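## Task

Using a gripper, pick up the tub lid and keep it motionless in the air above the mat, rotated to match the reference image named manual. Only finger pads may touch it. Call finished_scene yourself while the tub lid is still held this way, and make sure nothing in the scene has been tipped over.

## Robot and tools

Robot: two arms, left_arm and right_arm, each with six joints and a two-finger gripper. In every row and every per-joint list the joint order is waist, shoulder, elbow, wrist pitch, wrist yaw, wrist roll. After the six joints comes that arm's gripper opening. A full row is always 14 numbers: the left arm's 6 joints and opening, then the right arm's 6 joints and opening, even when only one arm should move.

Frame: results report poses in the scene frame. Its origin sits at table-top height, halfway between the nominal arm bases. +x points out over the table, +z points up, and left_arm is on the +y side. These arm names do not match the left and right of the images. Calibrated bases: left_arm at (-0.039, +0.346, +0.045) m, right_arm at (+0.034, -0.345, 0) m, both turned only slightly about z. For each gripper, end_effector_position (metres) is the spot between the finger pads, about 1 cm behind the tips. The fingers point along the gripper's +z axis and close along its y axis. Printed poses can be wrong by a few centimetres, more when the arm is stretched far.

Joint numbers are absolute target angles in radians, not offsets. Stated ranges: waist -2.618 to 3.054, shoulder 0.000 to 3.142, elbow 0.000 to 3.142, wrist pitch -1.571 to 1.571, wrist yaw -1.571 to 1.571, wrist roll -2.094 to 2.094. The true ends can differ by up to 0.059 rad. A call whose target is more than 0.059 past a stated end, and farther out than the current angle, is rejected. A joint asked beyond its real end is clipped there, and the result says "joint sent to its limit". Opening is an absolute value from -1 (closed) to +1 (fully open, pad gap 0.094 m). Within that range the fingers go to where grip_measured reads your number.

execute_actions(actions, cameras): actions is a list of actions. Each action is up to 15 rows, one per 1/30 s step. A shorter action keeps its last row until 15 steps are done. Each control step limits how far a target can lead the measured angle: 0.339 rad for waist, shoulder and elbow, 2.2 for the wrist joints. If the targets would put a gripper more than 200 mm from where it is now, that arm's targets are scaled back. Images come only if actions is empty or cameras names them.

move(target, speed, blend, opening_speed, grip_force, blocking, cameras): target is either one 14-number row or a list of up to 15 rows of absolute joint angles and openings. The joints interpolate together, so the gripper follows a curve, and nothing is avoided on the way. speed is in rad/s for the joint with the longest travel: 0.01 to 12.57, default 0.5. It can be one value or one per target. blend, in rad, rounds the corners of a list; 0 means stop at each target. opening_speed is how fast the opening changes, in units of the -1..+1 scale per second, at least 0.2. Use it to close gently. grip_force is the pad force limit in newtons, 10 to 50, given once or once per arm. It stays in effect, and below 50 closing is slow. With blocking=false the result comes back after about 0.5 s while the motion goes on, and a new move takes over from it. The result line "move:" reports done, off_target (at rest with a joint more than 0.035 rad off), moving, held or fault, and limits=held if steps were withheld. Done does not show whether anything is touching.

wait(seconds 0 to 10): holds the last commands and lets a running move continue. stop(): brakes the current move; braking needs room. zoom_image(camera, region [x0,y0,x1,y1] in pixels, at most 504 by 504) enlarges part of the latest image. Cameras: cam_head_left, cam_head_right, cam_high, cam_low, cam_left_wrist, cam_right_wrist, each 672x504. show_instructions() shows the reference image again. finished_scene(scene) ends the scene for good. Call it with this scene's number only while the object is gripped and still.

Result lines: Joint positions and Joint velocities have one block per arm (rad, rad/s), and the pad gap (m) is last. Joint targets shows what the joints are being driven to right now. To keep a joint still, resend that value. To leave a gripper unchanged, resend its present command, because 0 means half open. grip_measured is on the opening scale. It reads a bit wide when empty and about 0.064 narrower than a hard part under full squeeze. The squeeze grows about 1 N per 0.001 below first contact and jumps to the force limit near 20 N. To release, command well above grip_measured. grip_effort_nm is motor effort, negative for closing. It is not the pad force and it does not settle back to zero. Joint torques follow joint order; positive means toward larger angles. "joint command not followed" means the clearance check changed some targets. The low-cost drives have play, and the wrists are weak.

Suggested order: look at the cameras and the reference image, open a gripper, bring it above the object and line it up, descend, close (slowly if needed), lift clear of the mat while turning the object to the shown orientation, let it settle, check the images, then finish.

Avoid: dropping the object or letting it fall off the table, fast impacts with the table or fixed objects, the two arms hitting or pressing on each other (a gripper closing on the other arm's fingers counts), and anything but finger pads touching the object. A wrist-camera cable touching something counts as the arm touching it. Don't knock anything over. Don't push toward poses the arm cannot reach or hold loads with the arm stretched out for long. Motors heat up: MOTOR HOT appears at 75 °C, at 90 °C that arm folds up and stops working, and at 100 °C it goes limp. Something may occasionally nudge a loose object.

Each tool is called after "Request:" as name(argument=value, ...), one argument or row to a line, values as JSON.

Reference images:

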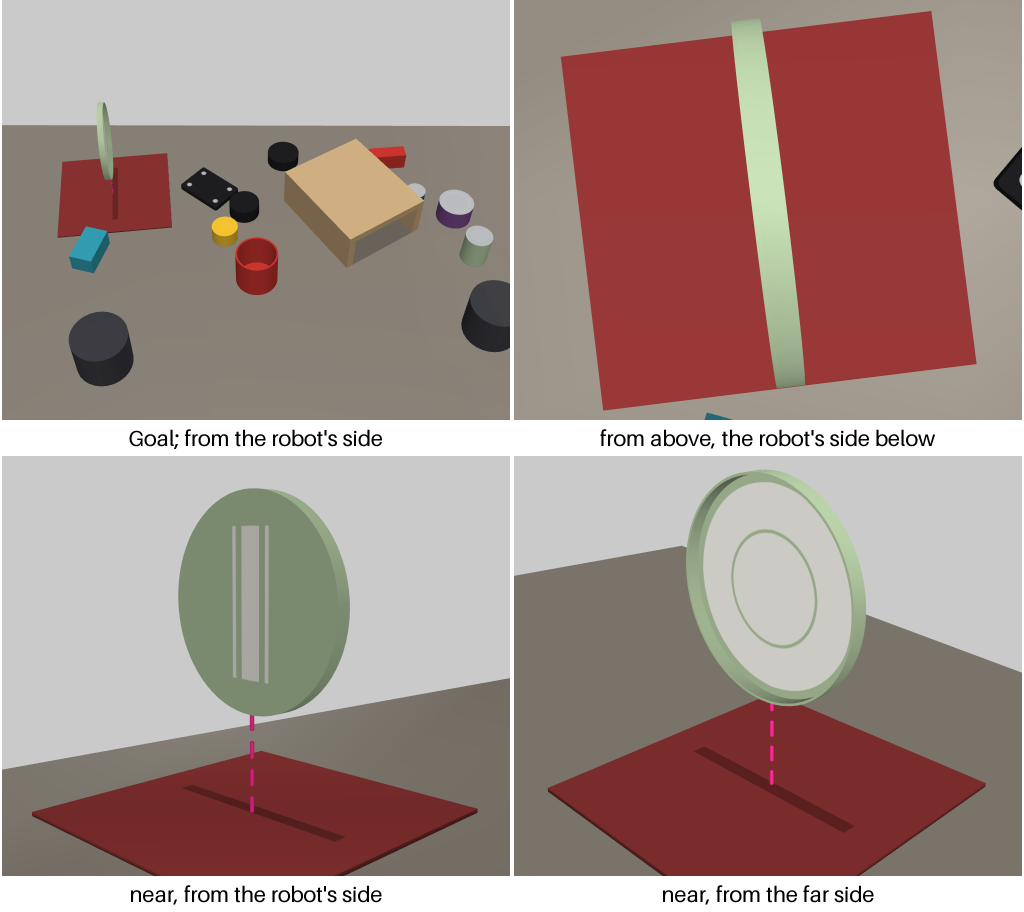

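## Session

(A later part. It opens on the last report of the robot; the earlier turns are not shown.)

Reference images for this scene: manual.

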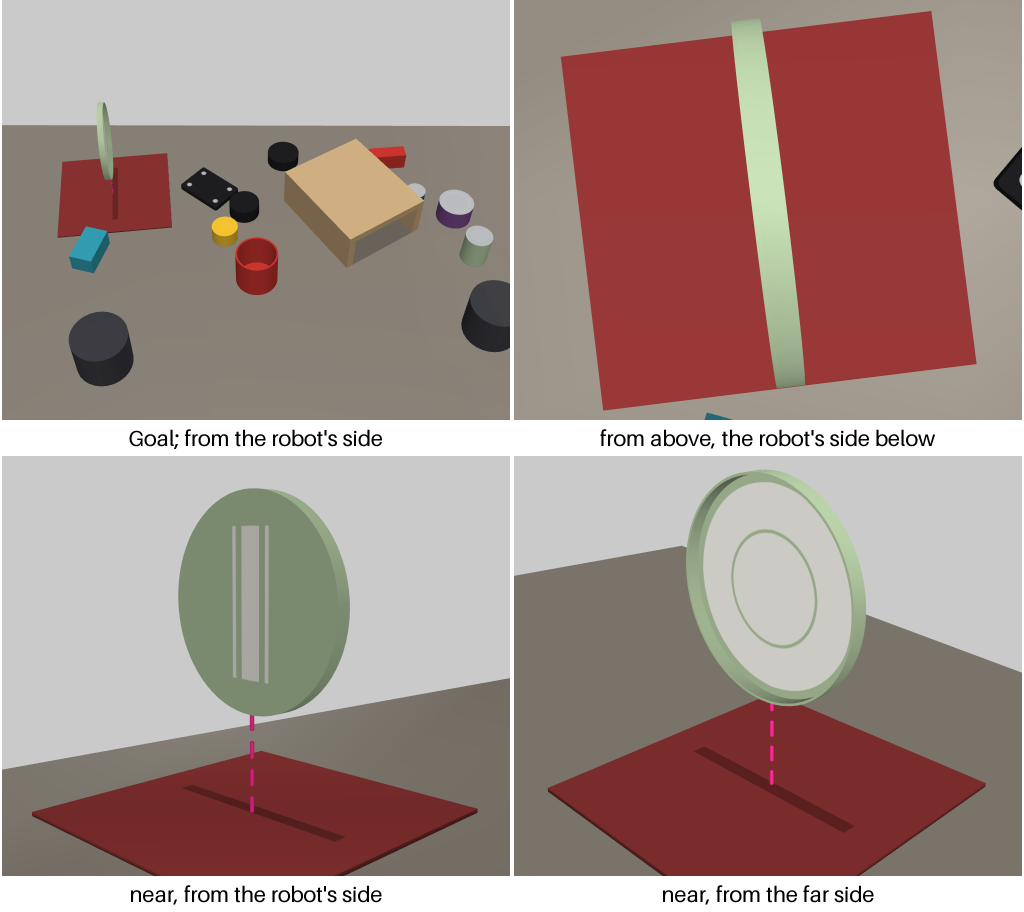

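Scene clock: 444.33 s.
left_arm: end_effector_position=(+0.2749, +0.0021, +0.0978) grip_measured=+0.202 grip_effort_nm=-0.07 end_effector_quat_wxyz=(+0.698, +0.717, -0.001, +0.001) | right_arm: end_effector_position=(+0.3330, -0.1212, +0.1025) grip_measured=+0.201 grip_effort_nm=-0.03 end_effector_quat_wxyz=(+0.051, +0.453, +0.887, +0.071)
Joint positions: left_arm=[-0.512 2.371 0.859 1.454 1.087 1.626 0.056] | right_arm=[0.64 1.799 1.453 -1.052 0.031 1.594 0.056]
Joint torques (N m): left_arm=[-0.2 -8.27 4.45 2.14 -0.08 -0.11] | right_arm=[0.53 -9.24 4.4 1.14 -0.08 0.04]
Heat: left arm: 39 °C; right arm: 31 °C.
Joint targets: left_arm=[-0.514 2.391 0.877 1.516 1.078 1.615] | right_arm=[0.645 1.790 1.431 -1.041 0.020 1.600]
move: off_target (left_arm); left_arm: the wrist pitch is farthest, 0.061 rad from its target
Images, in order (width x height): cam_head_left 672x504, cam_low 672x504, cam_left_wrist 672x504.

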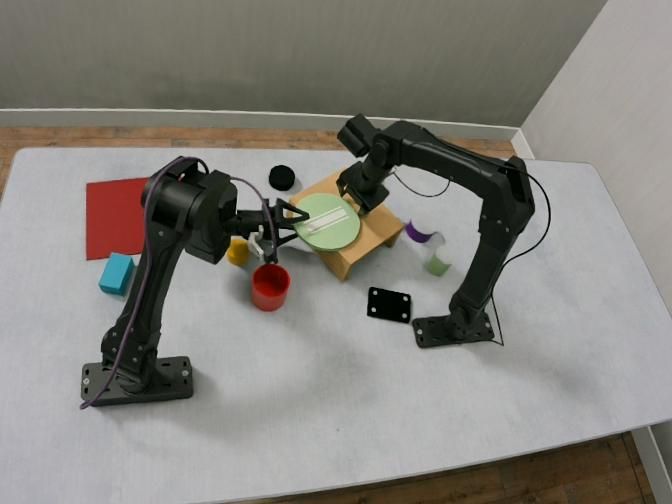

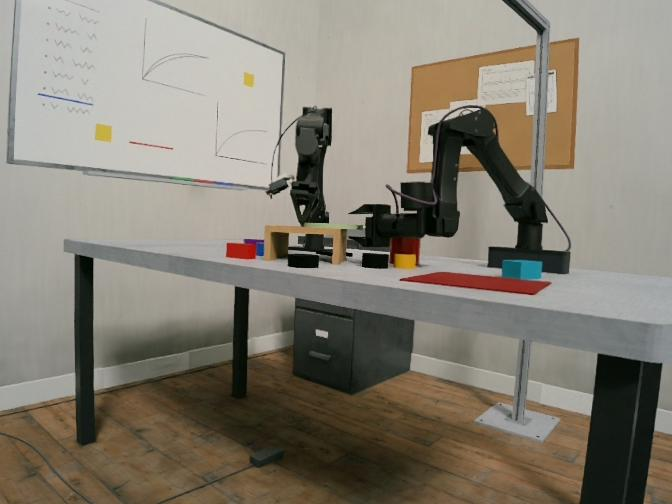

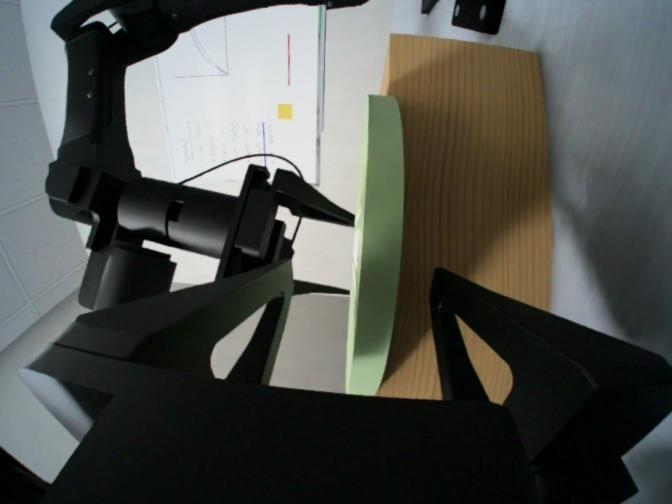

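Request:
move(
  target=[
    [-0.517,2.406,0.878,1.515,1.078,1.615,0.2,0.645,1.7904,1.4313,-1.0409,0.02,1.60,0.2],
    [-0.517,2.406,0.878,1.515,1.078,1.615,-1,0.645,1.7904,1.4313,-1.0409,0.02,1.60,0.2],
  ],
  speed=0.2,
  opening_speed=0.6,
  cameras=["cam_left_wrist","cam_low","cam_head_left"],
)

Request:
zoom_image(
  camera="cam_low",
  region=[270, 160, 430, 290],
)

Request:
zoom_image(
  camera="cam_head_left",
  region=[170, 140, 390, 290],
)

Scene clock: 452.30 s.
left_arm: end_effector_position=(+0.2757, +0.0018, +0.0984) grip_measured=-0.805 grip_effort_nm=-1.02 end_effector_quat_wxyz=(+0.702, +0.712, -0.010, +0.007) | right_arm: end_effector_position=(+0.3332, -0.1214, +0.1031) grip_measured=+0.201 grip_effort_nm=-0.03 end_effector_quat_wxyz=(+0.052, +0.456, +0.886, +0.072)
Joint positions: left_arm=[-0.511 2.387 0.869 1.486 1.093 1.624 0.009] | right_arm=[0.64 1.797 1.453 -1.052 0.032 1.6 0.056]
Joint torques (N m): left_arm=[-0.36 -8.28 3.88 1.82 -0.09 -0.09] | right_arm=[0.34 -9.28 4.38 1.12 -0.09 0.05]
Heat: left arm: 39 °C; right arm: 31 °C.
Joint targets: left_arm=[-0.515 2.407 0.879 1.514 1.085 1.615] | right_arm=[0.645 1.789 1.431 -1.041 0.020 1.606]
move: done; target 2's new numbers were sent with left_arm's wrist pitch 0.060 rad from that target
Images, in order (width x height): cam_head_left 672x504, cam_low 672x504, cam_left_wrist 672x504.

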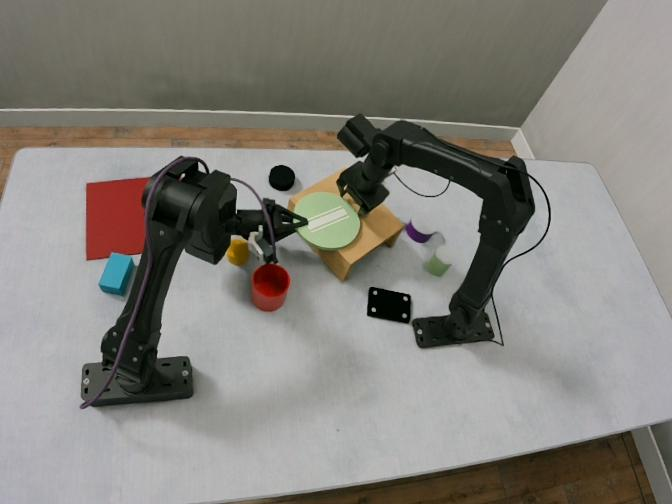

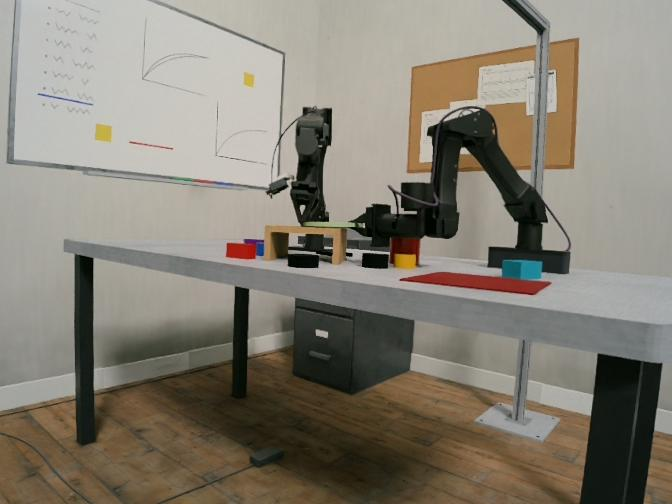

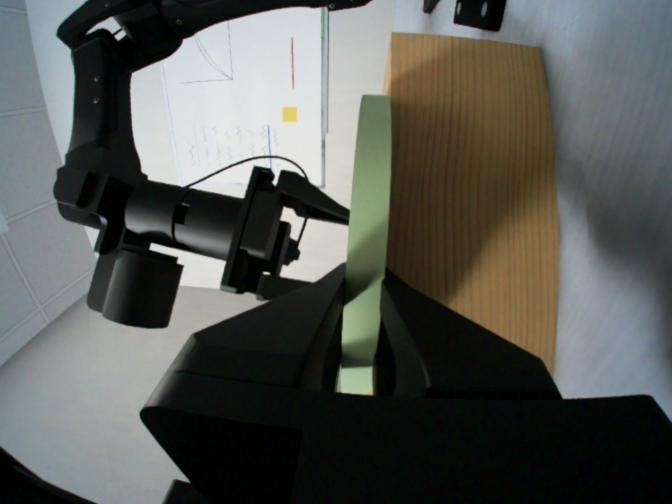

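Scaled by 3.150 from the camera's 672x504 image, which has a finer 960x720 frame.

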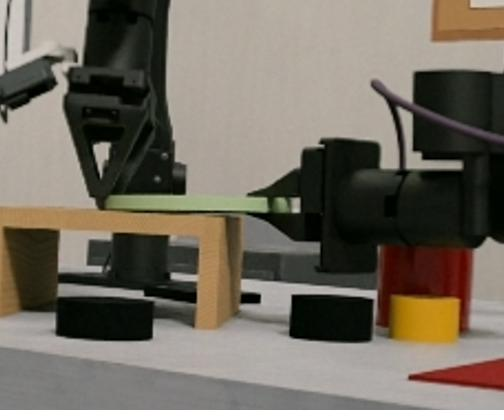

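Scaled by 2.291 from the camera's 672x504 image, which has a finer 960x720 frame.

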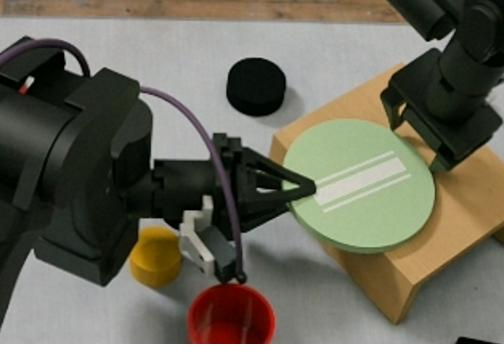

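Request:
move(
  target=[
    [-0.517,2.406,0.878,1.515,1.078,1.615,-1,0.41,1.816,1.50,-1.05,0,1.37,0.2],
    [-0.50,2.15,0.878,1.265,1.078,1.615,-1,0.3,1.6,1.8,-1.0,0,1.0,0.2],
    [-0.2,1.75,1.3,0.3,0.5,0.7,-1,0.2,1.5,1.8,-1.0,0,0.8,0.2],
    [0.028,1.615,1.36,-0.86,-0.026,-0.05,-1,0.2,1.5,1.8,-1.0,0,0.8,0.2],
  ],
  speed=[0.35,0.45,0.7,0.7],
  blend=[0.02,0.1,0.15,0],
  cameras=["all"],
)

Request:
zoom_image(
  camera="cam_head_left",
  region=[60, 100, 280, 290],
)

Request:
zoom_image(
  camera="cam_low",
  region=[380, 100, 600, 300],
)

Request:
zoom_image(
  camera="cam_high",
  region=[210, 80, 400, 240],
)

Scene clock: 491.30 s.
left_arm: end_effector_position=(+0.3513, +0.3696, +0.1736) grip_measured=-0.814 grip_effort_nm=-1.02 end_effector_quat_wxyz=(+0.200, -0.047, +0.979, +0.007) | right_arm: end_effector_position=(+0.4329, -0.2515, +0.3267) grip_measured=+0.201 grip_effort_nm=-0.03 end_effector_quat_wxyz=(+0.334, +0.267, +0.882, +0.197)
Joint positions: left_arm=[0.023 1.653 1.323 -0.838 -0.013 -0.042 0.009] | right_arm=[0.208 1.527 1.78 -1.026 -0.014 0.813 0.056]
Joint torques (N m): left_arm=[0.51 -10.62 8.55 0.91 -0.18 -0.07] | right_arm=[-0.49 -8.32 8.31 2.27 0.11 -0.2]
Heat: left arm: 39 °C; right arm: 32 °C.
Joint targets: left_arm=[0.027 1.614 1.359 -0.859 -0.027 -0.050] | right_arm=[0.201 1.501 1.800 -1.000 -0.007 0.800]
move: off_target (left_arm); left_arm: the shoulder is farthest, 0.038 rad from its target

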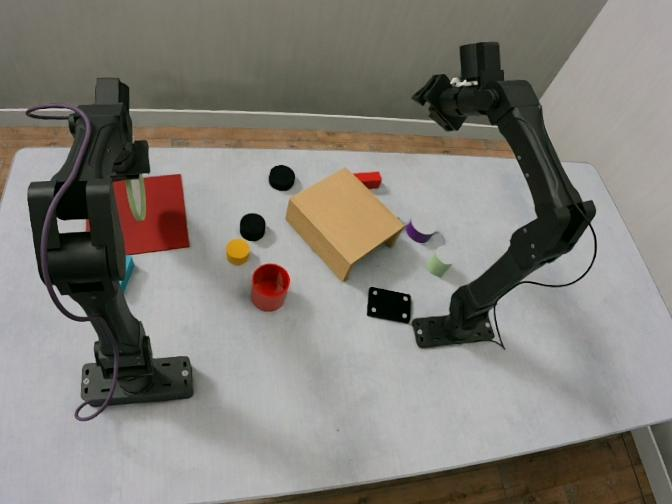

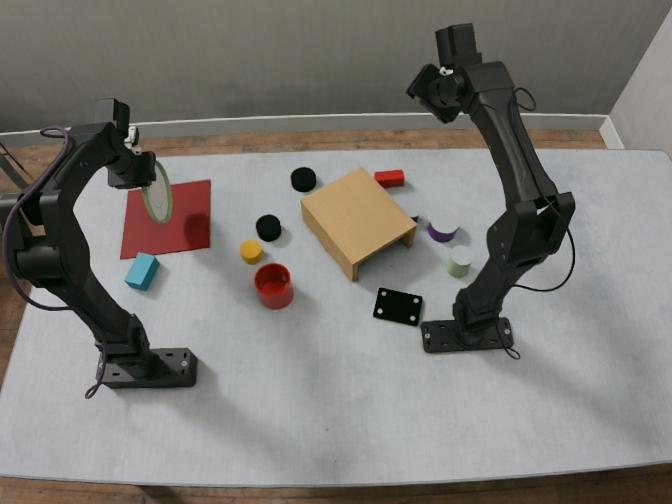

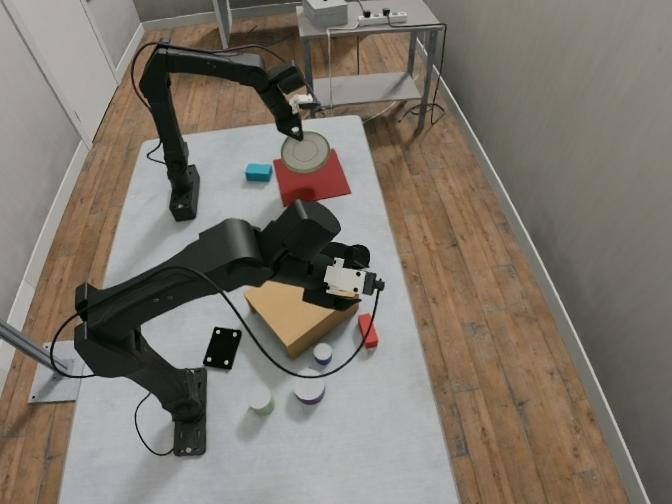

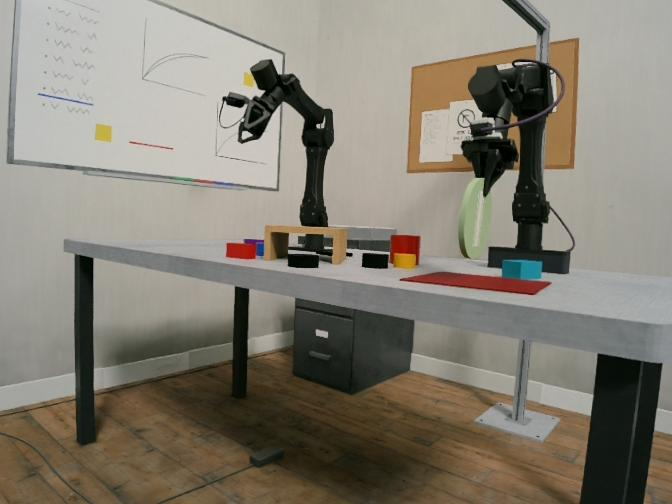

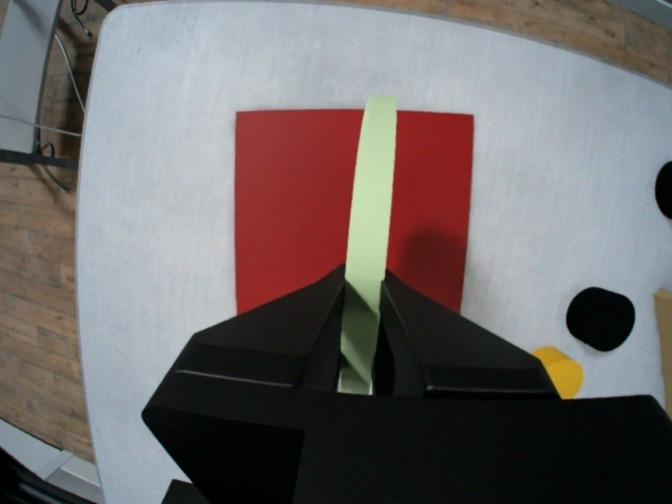

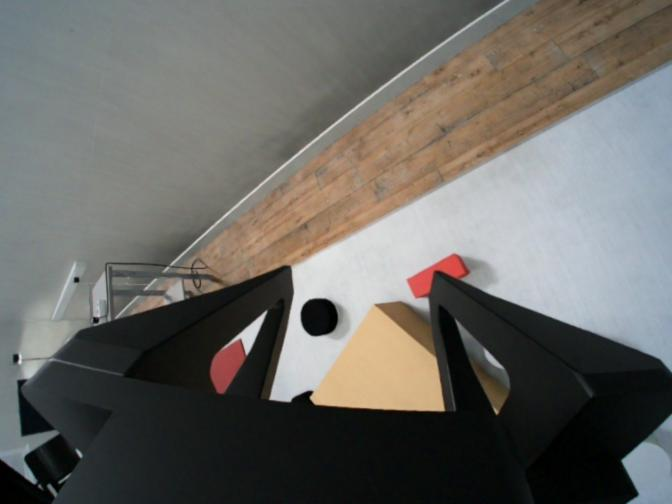

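Scaled by 2.291 from the camera's 672x504 image, which has a finer 960x720 frame.

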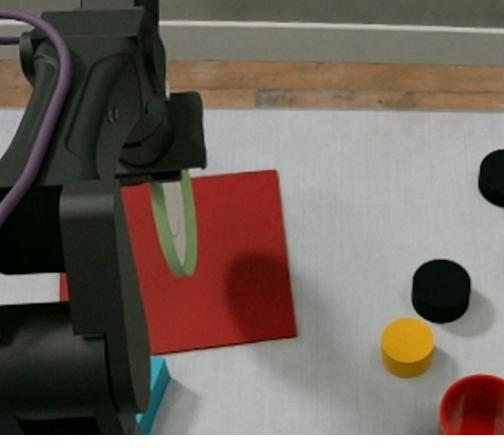

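Scaled by 2.291 from the camera's 672x504 image, which has a finer 960x720 frame.

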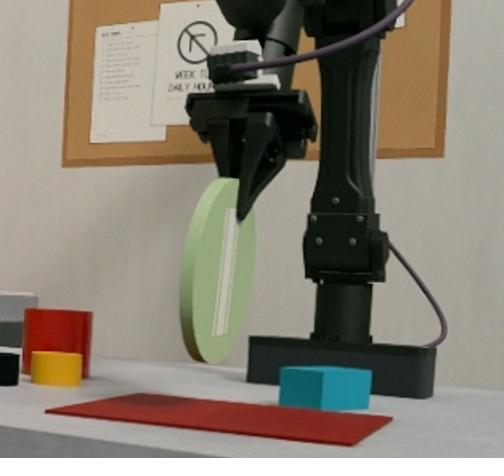

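Scaled by 2.653 from the camera's 672x504 image, which has a finer 960x720 frame.

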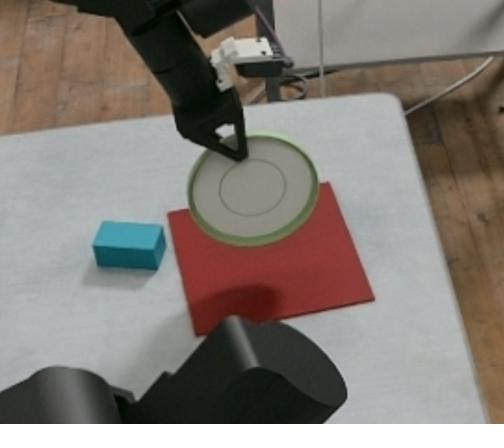

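Request:
zoom_image(
  camera="cam_low",
  region=[440, 160, 520, 270],
)

Request:
zoom_image(
  camera="cam_head_right",
  region=[100, 120, 240, 270],
)

Scaled by 4.582 from the camera's 672x504 image, which has a finer 960x720 frame.

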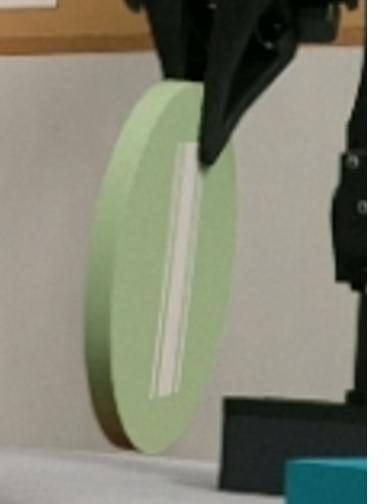

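Scaled by 3.360 from the camera's 672x504 image, which has a finer 960x720 frame.

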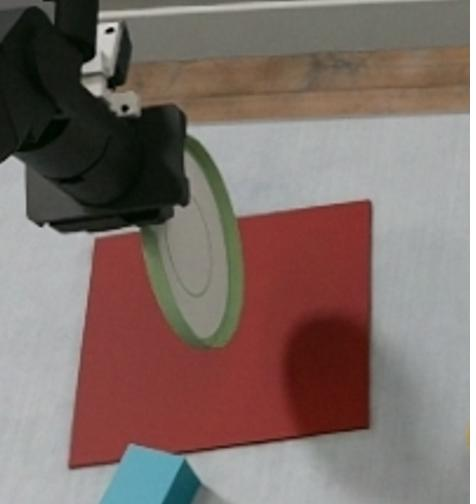

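Request:
move(
  target=[-0.041,1.70,1.445,-0.915,-0.122,-0.092,-1,0.2,1.5,1.8,-1.0,0,0.8,0.2],
  speed=0.25,
  cameras=["cam_low","cam_head_left","cam_head_right","cam_high","cam_left_wrist"],
)

Request:
zoom_image(
  camera="cam_low",
  region=[430, 150, 530, 290],
)

Request:
zoom_image(
  camera="cam_high",
  region=[240, 100, 380, 230],
)

Request:
zoom_image(
  camera="cam_head_right",
  region=[100, 120, 240, 270],
)

Scene clock: 571.93 s.
left_arm: end_effector_position=(+0.3617, +0.3618, +0.1857) grip_measured=-0.814 grip_effort_nm=-1.02 end_effector_quat_wxyz=(+0.199, -0.046, +0.978, +0.041) | right_arm: end_effector_position=(+0.4330, -0.2518, +0.3267) grip_measured=+0.201 grip_effort_nm=-0.03 end_effector_quat_wxyz=(+0.335, +0.267, +0.882, +0.197)
Joint positions: left_arm=[-0.038 1.692 1.412 -0.893 -0.103 -0.083 0.009] | right_arm=[0.208 1.527 1.78 -1.026 -0.012 0.813 0.056]
Joint torques (N m): left_arm=[-0.21 -7.02 8.4 0.91 -0.25 -0.08] | right_arm=[-0.62 -8.51 8.35 2.32 0.14 -0.14]
Motor temperatures (°C): left_arm=[25 30 40 34 24 26 30] | right_arm=[24 32 34 33 23 25 24]
Heat: left arm: 40 °C; right arm: 34 °C.
Joint targets: left_arm=[-0.041 1.701 1.446 -0.915 -0.121 -0.092] | right_arm=[0.200 1.500 1.800 -1.000 0.000 0.800]
move: done
Images, in order (width x height): cam_head_left 672x504, cam_head_right 672x504, cam_high 672x504, cam_low 672x504, cam_left_wrist 672x504.

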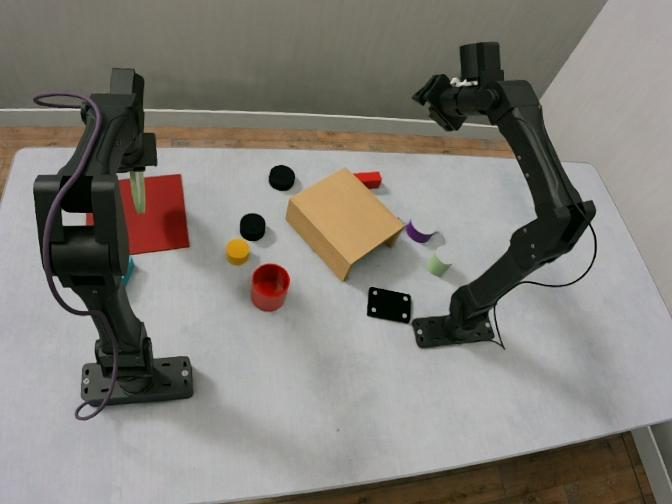

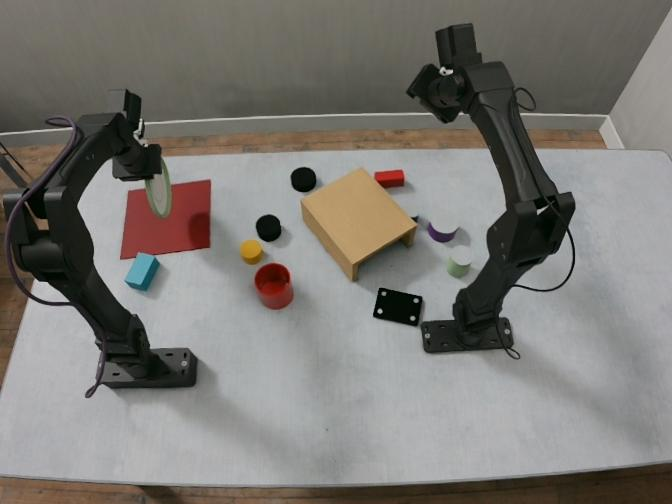

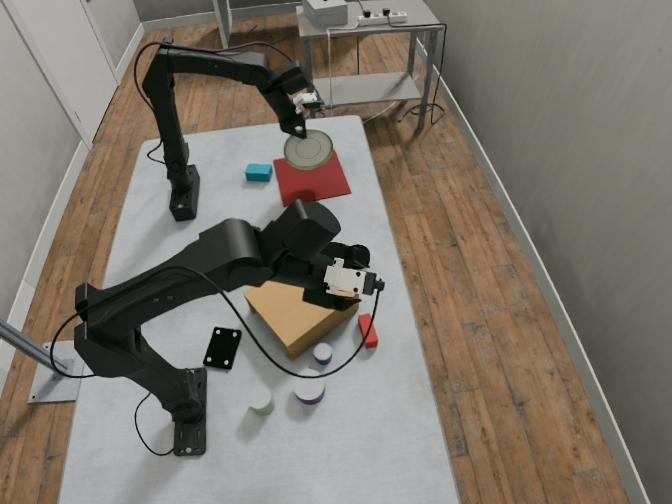

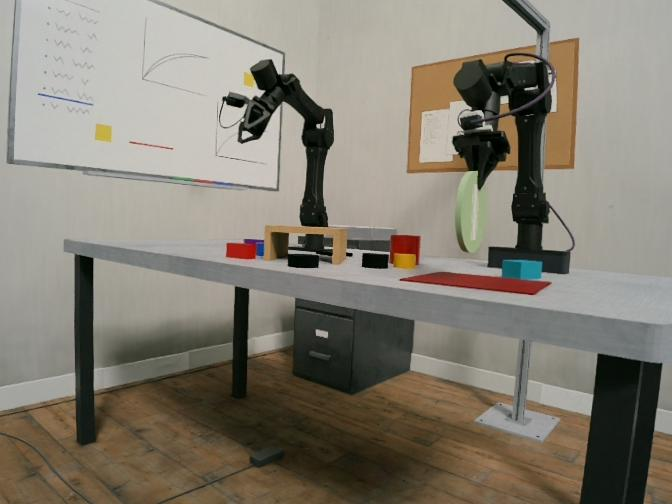

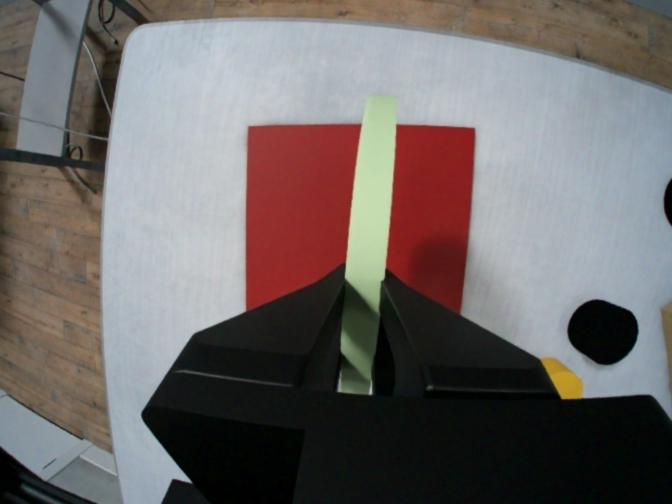

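Scaled by 3.600 from the camera's 672x504 image, which has a finer 960x720 frame.

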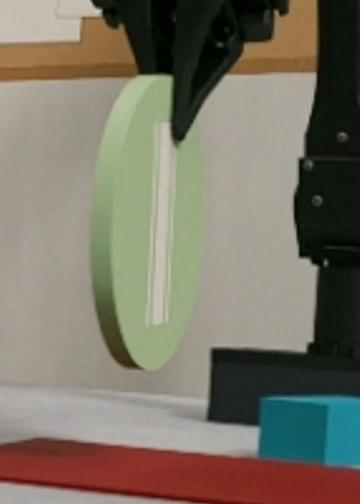

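Scaled by 3.600 from the camera's 672x504 image, which has a finer 960x720 frame.

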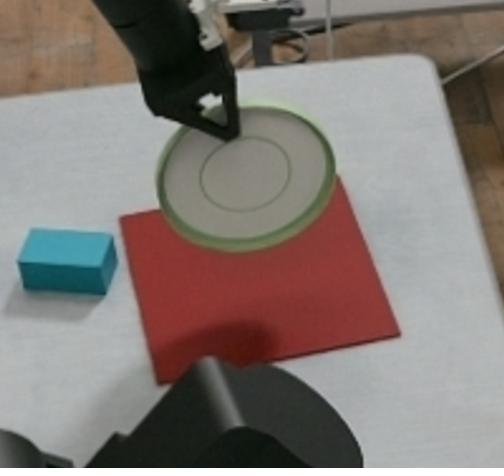

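Scaled by 3.360 from the camera's 672x504 image, which has a finer 960x720 frame.

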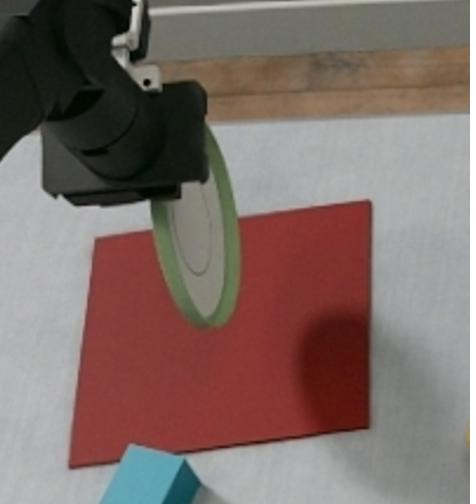

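Request:
finished_scene(
  scene=2,
)

The scene is finished: the task was done.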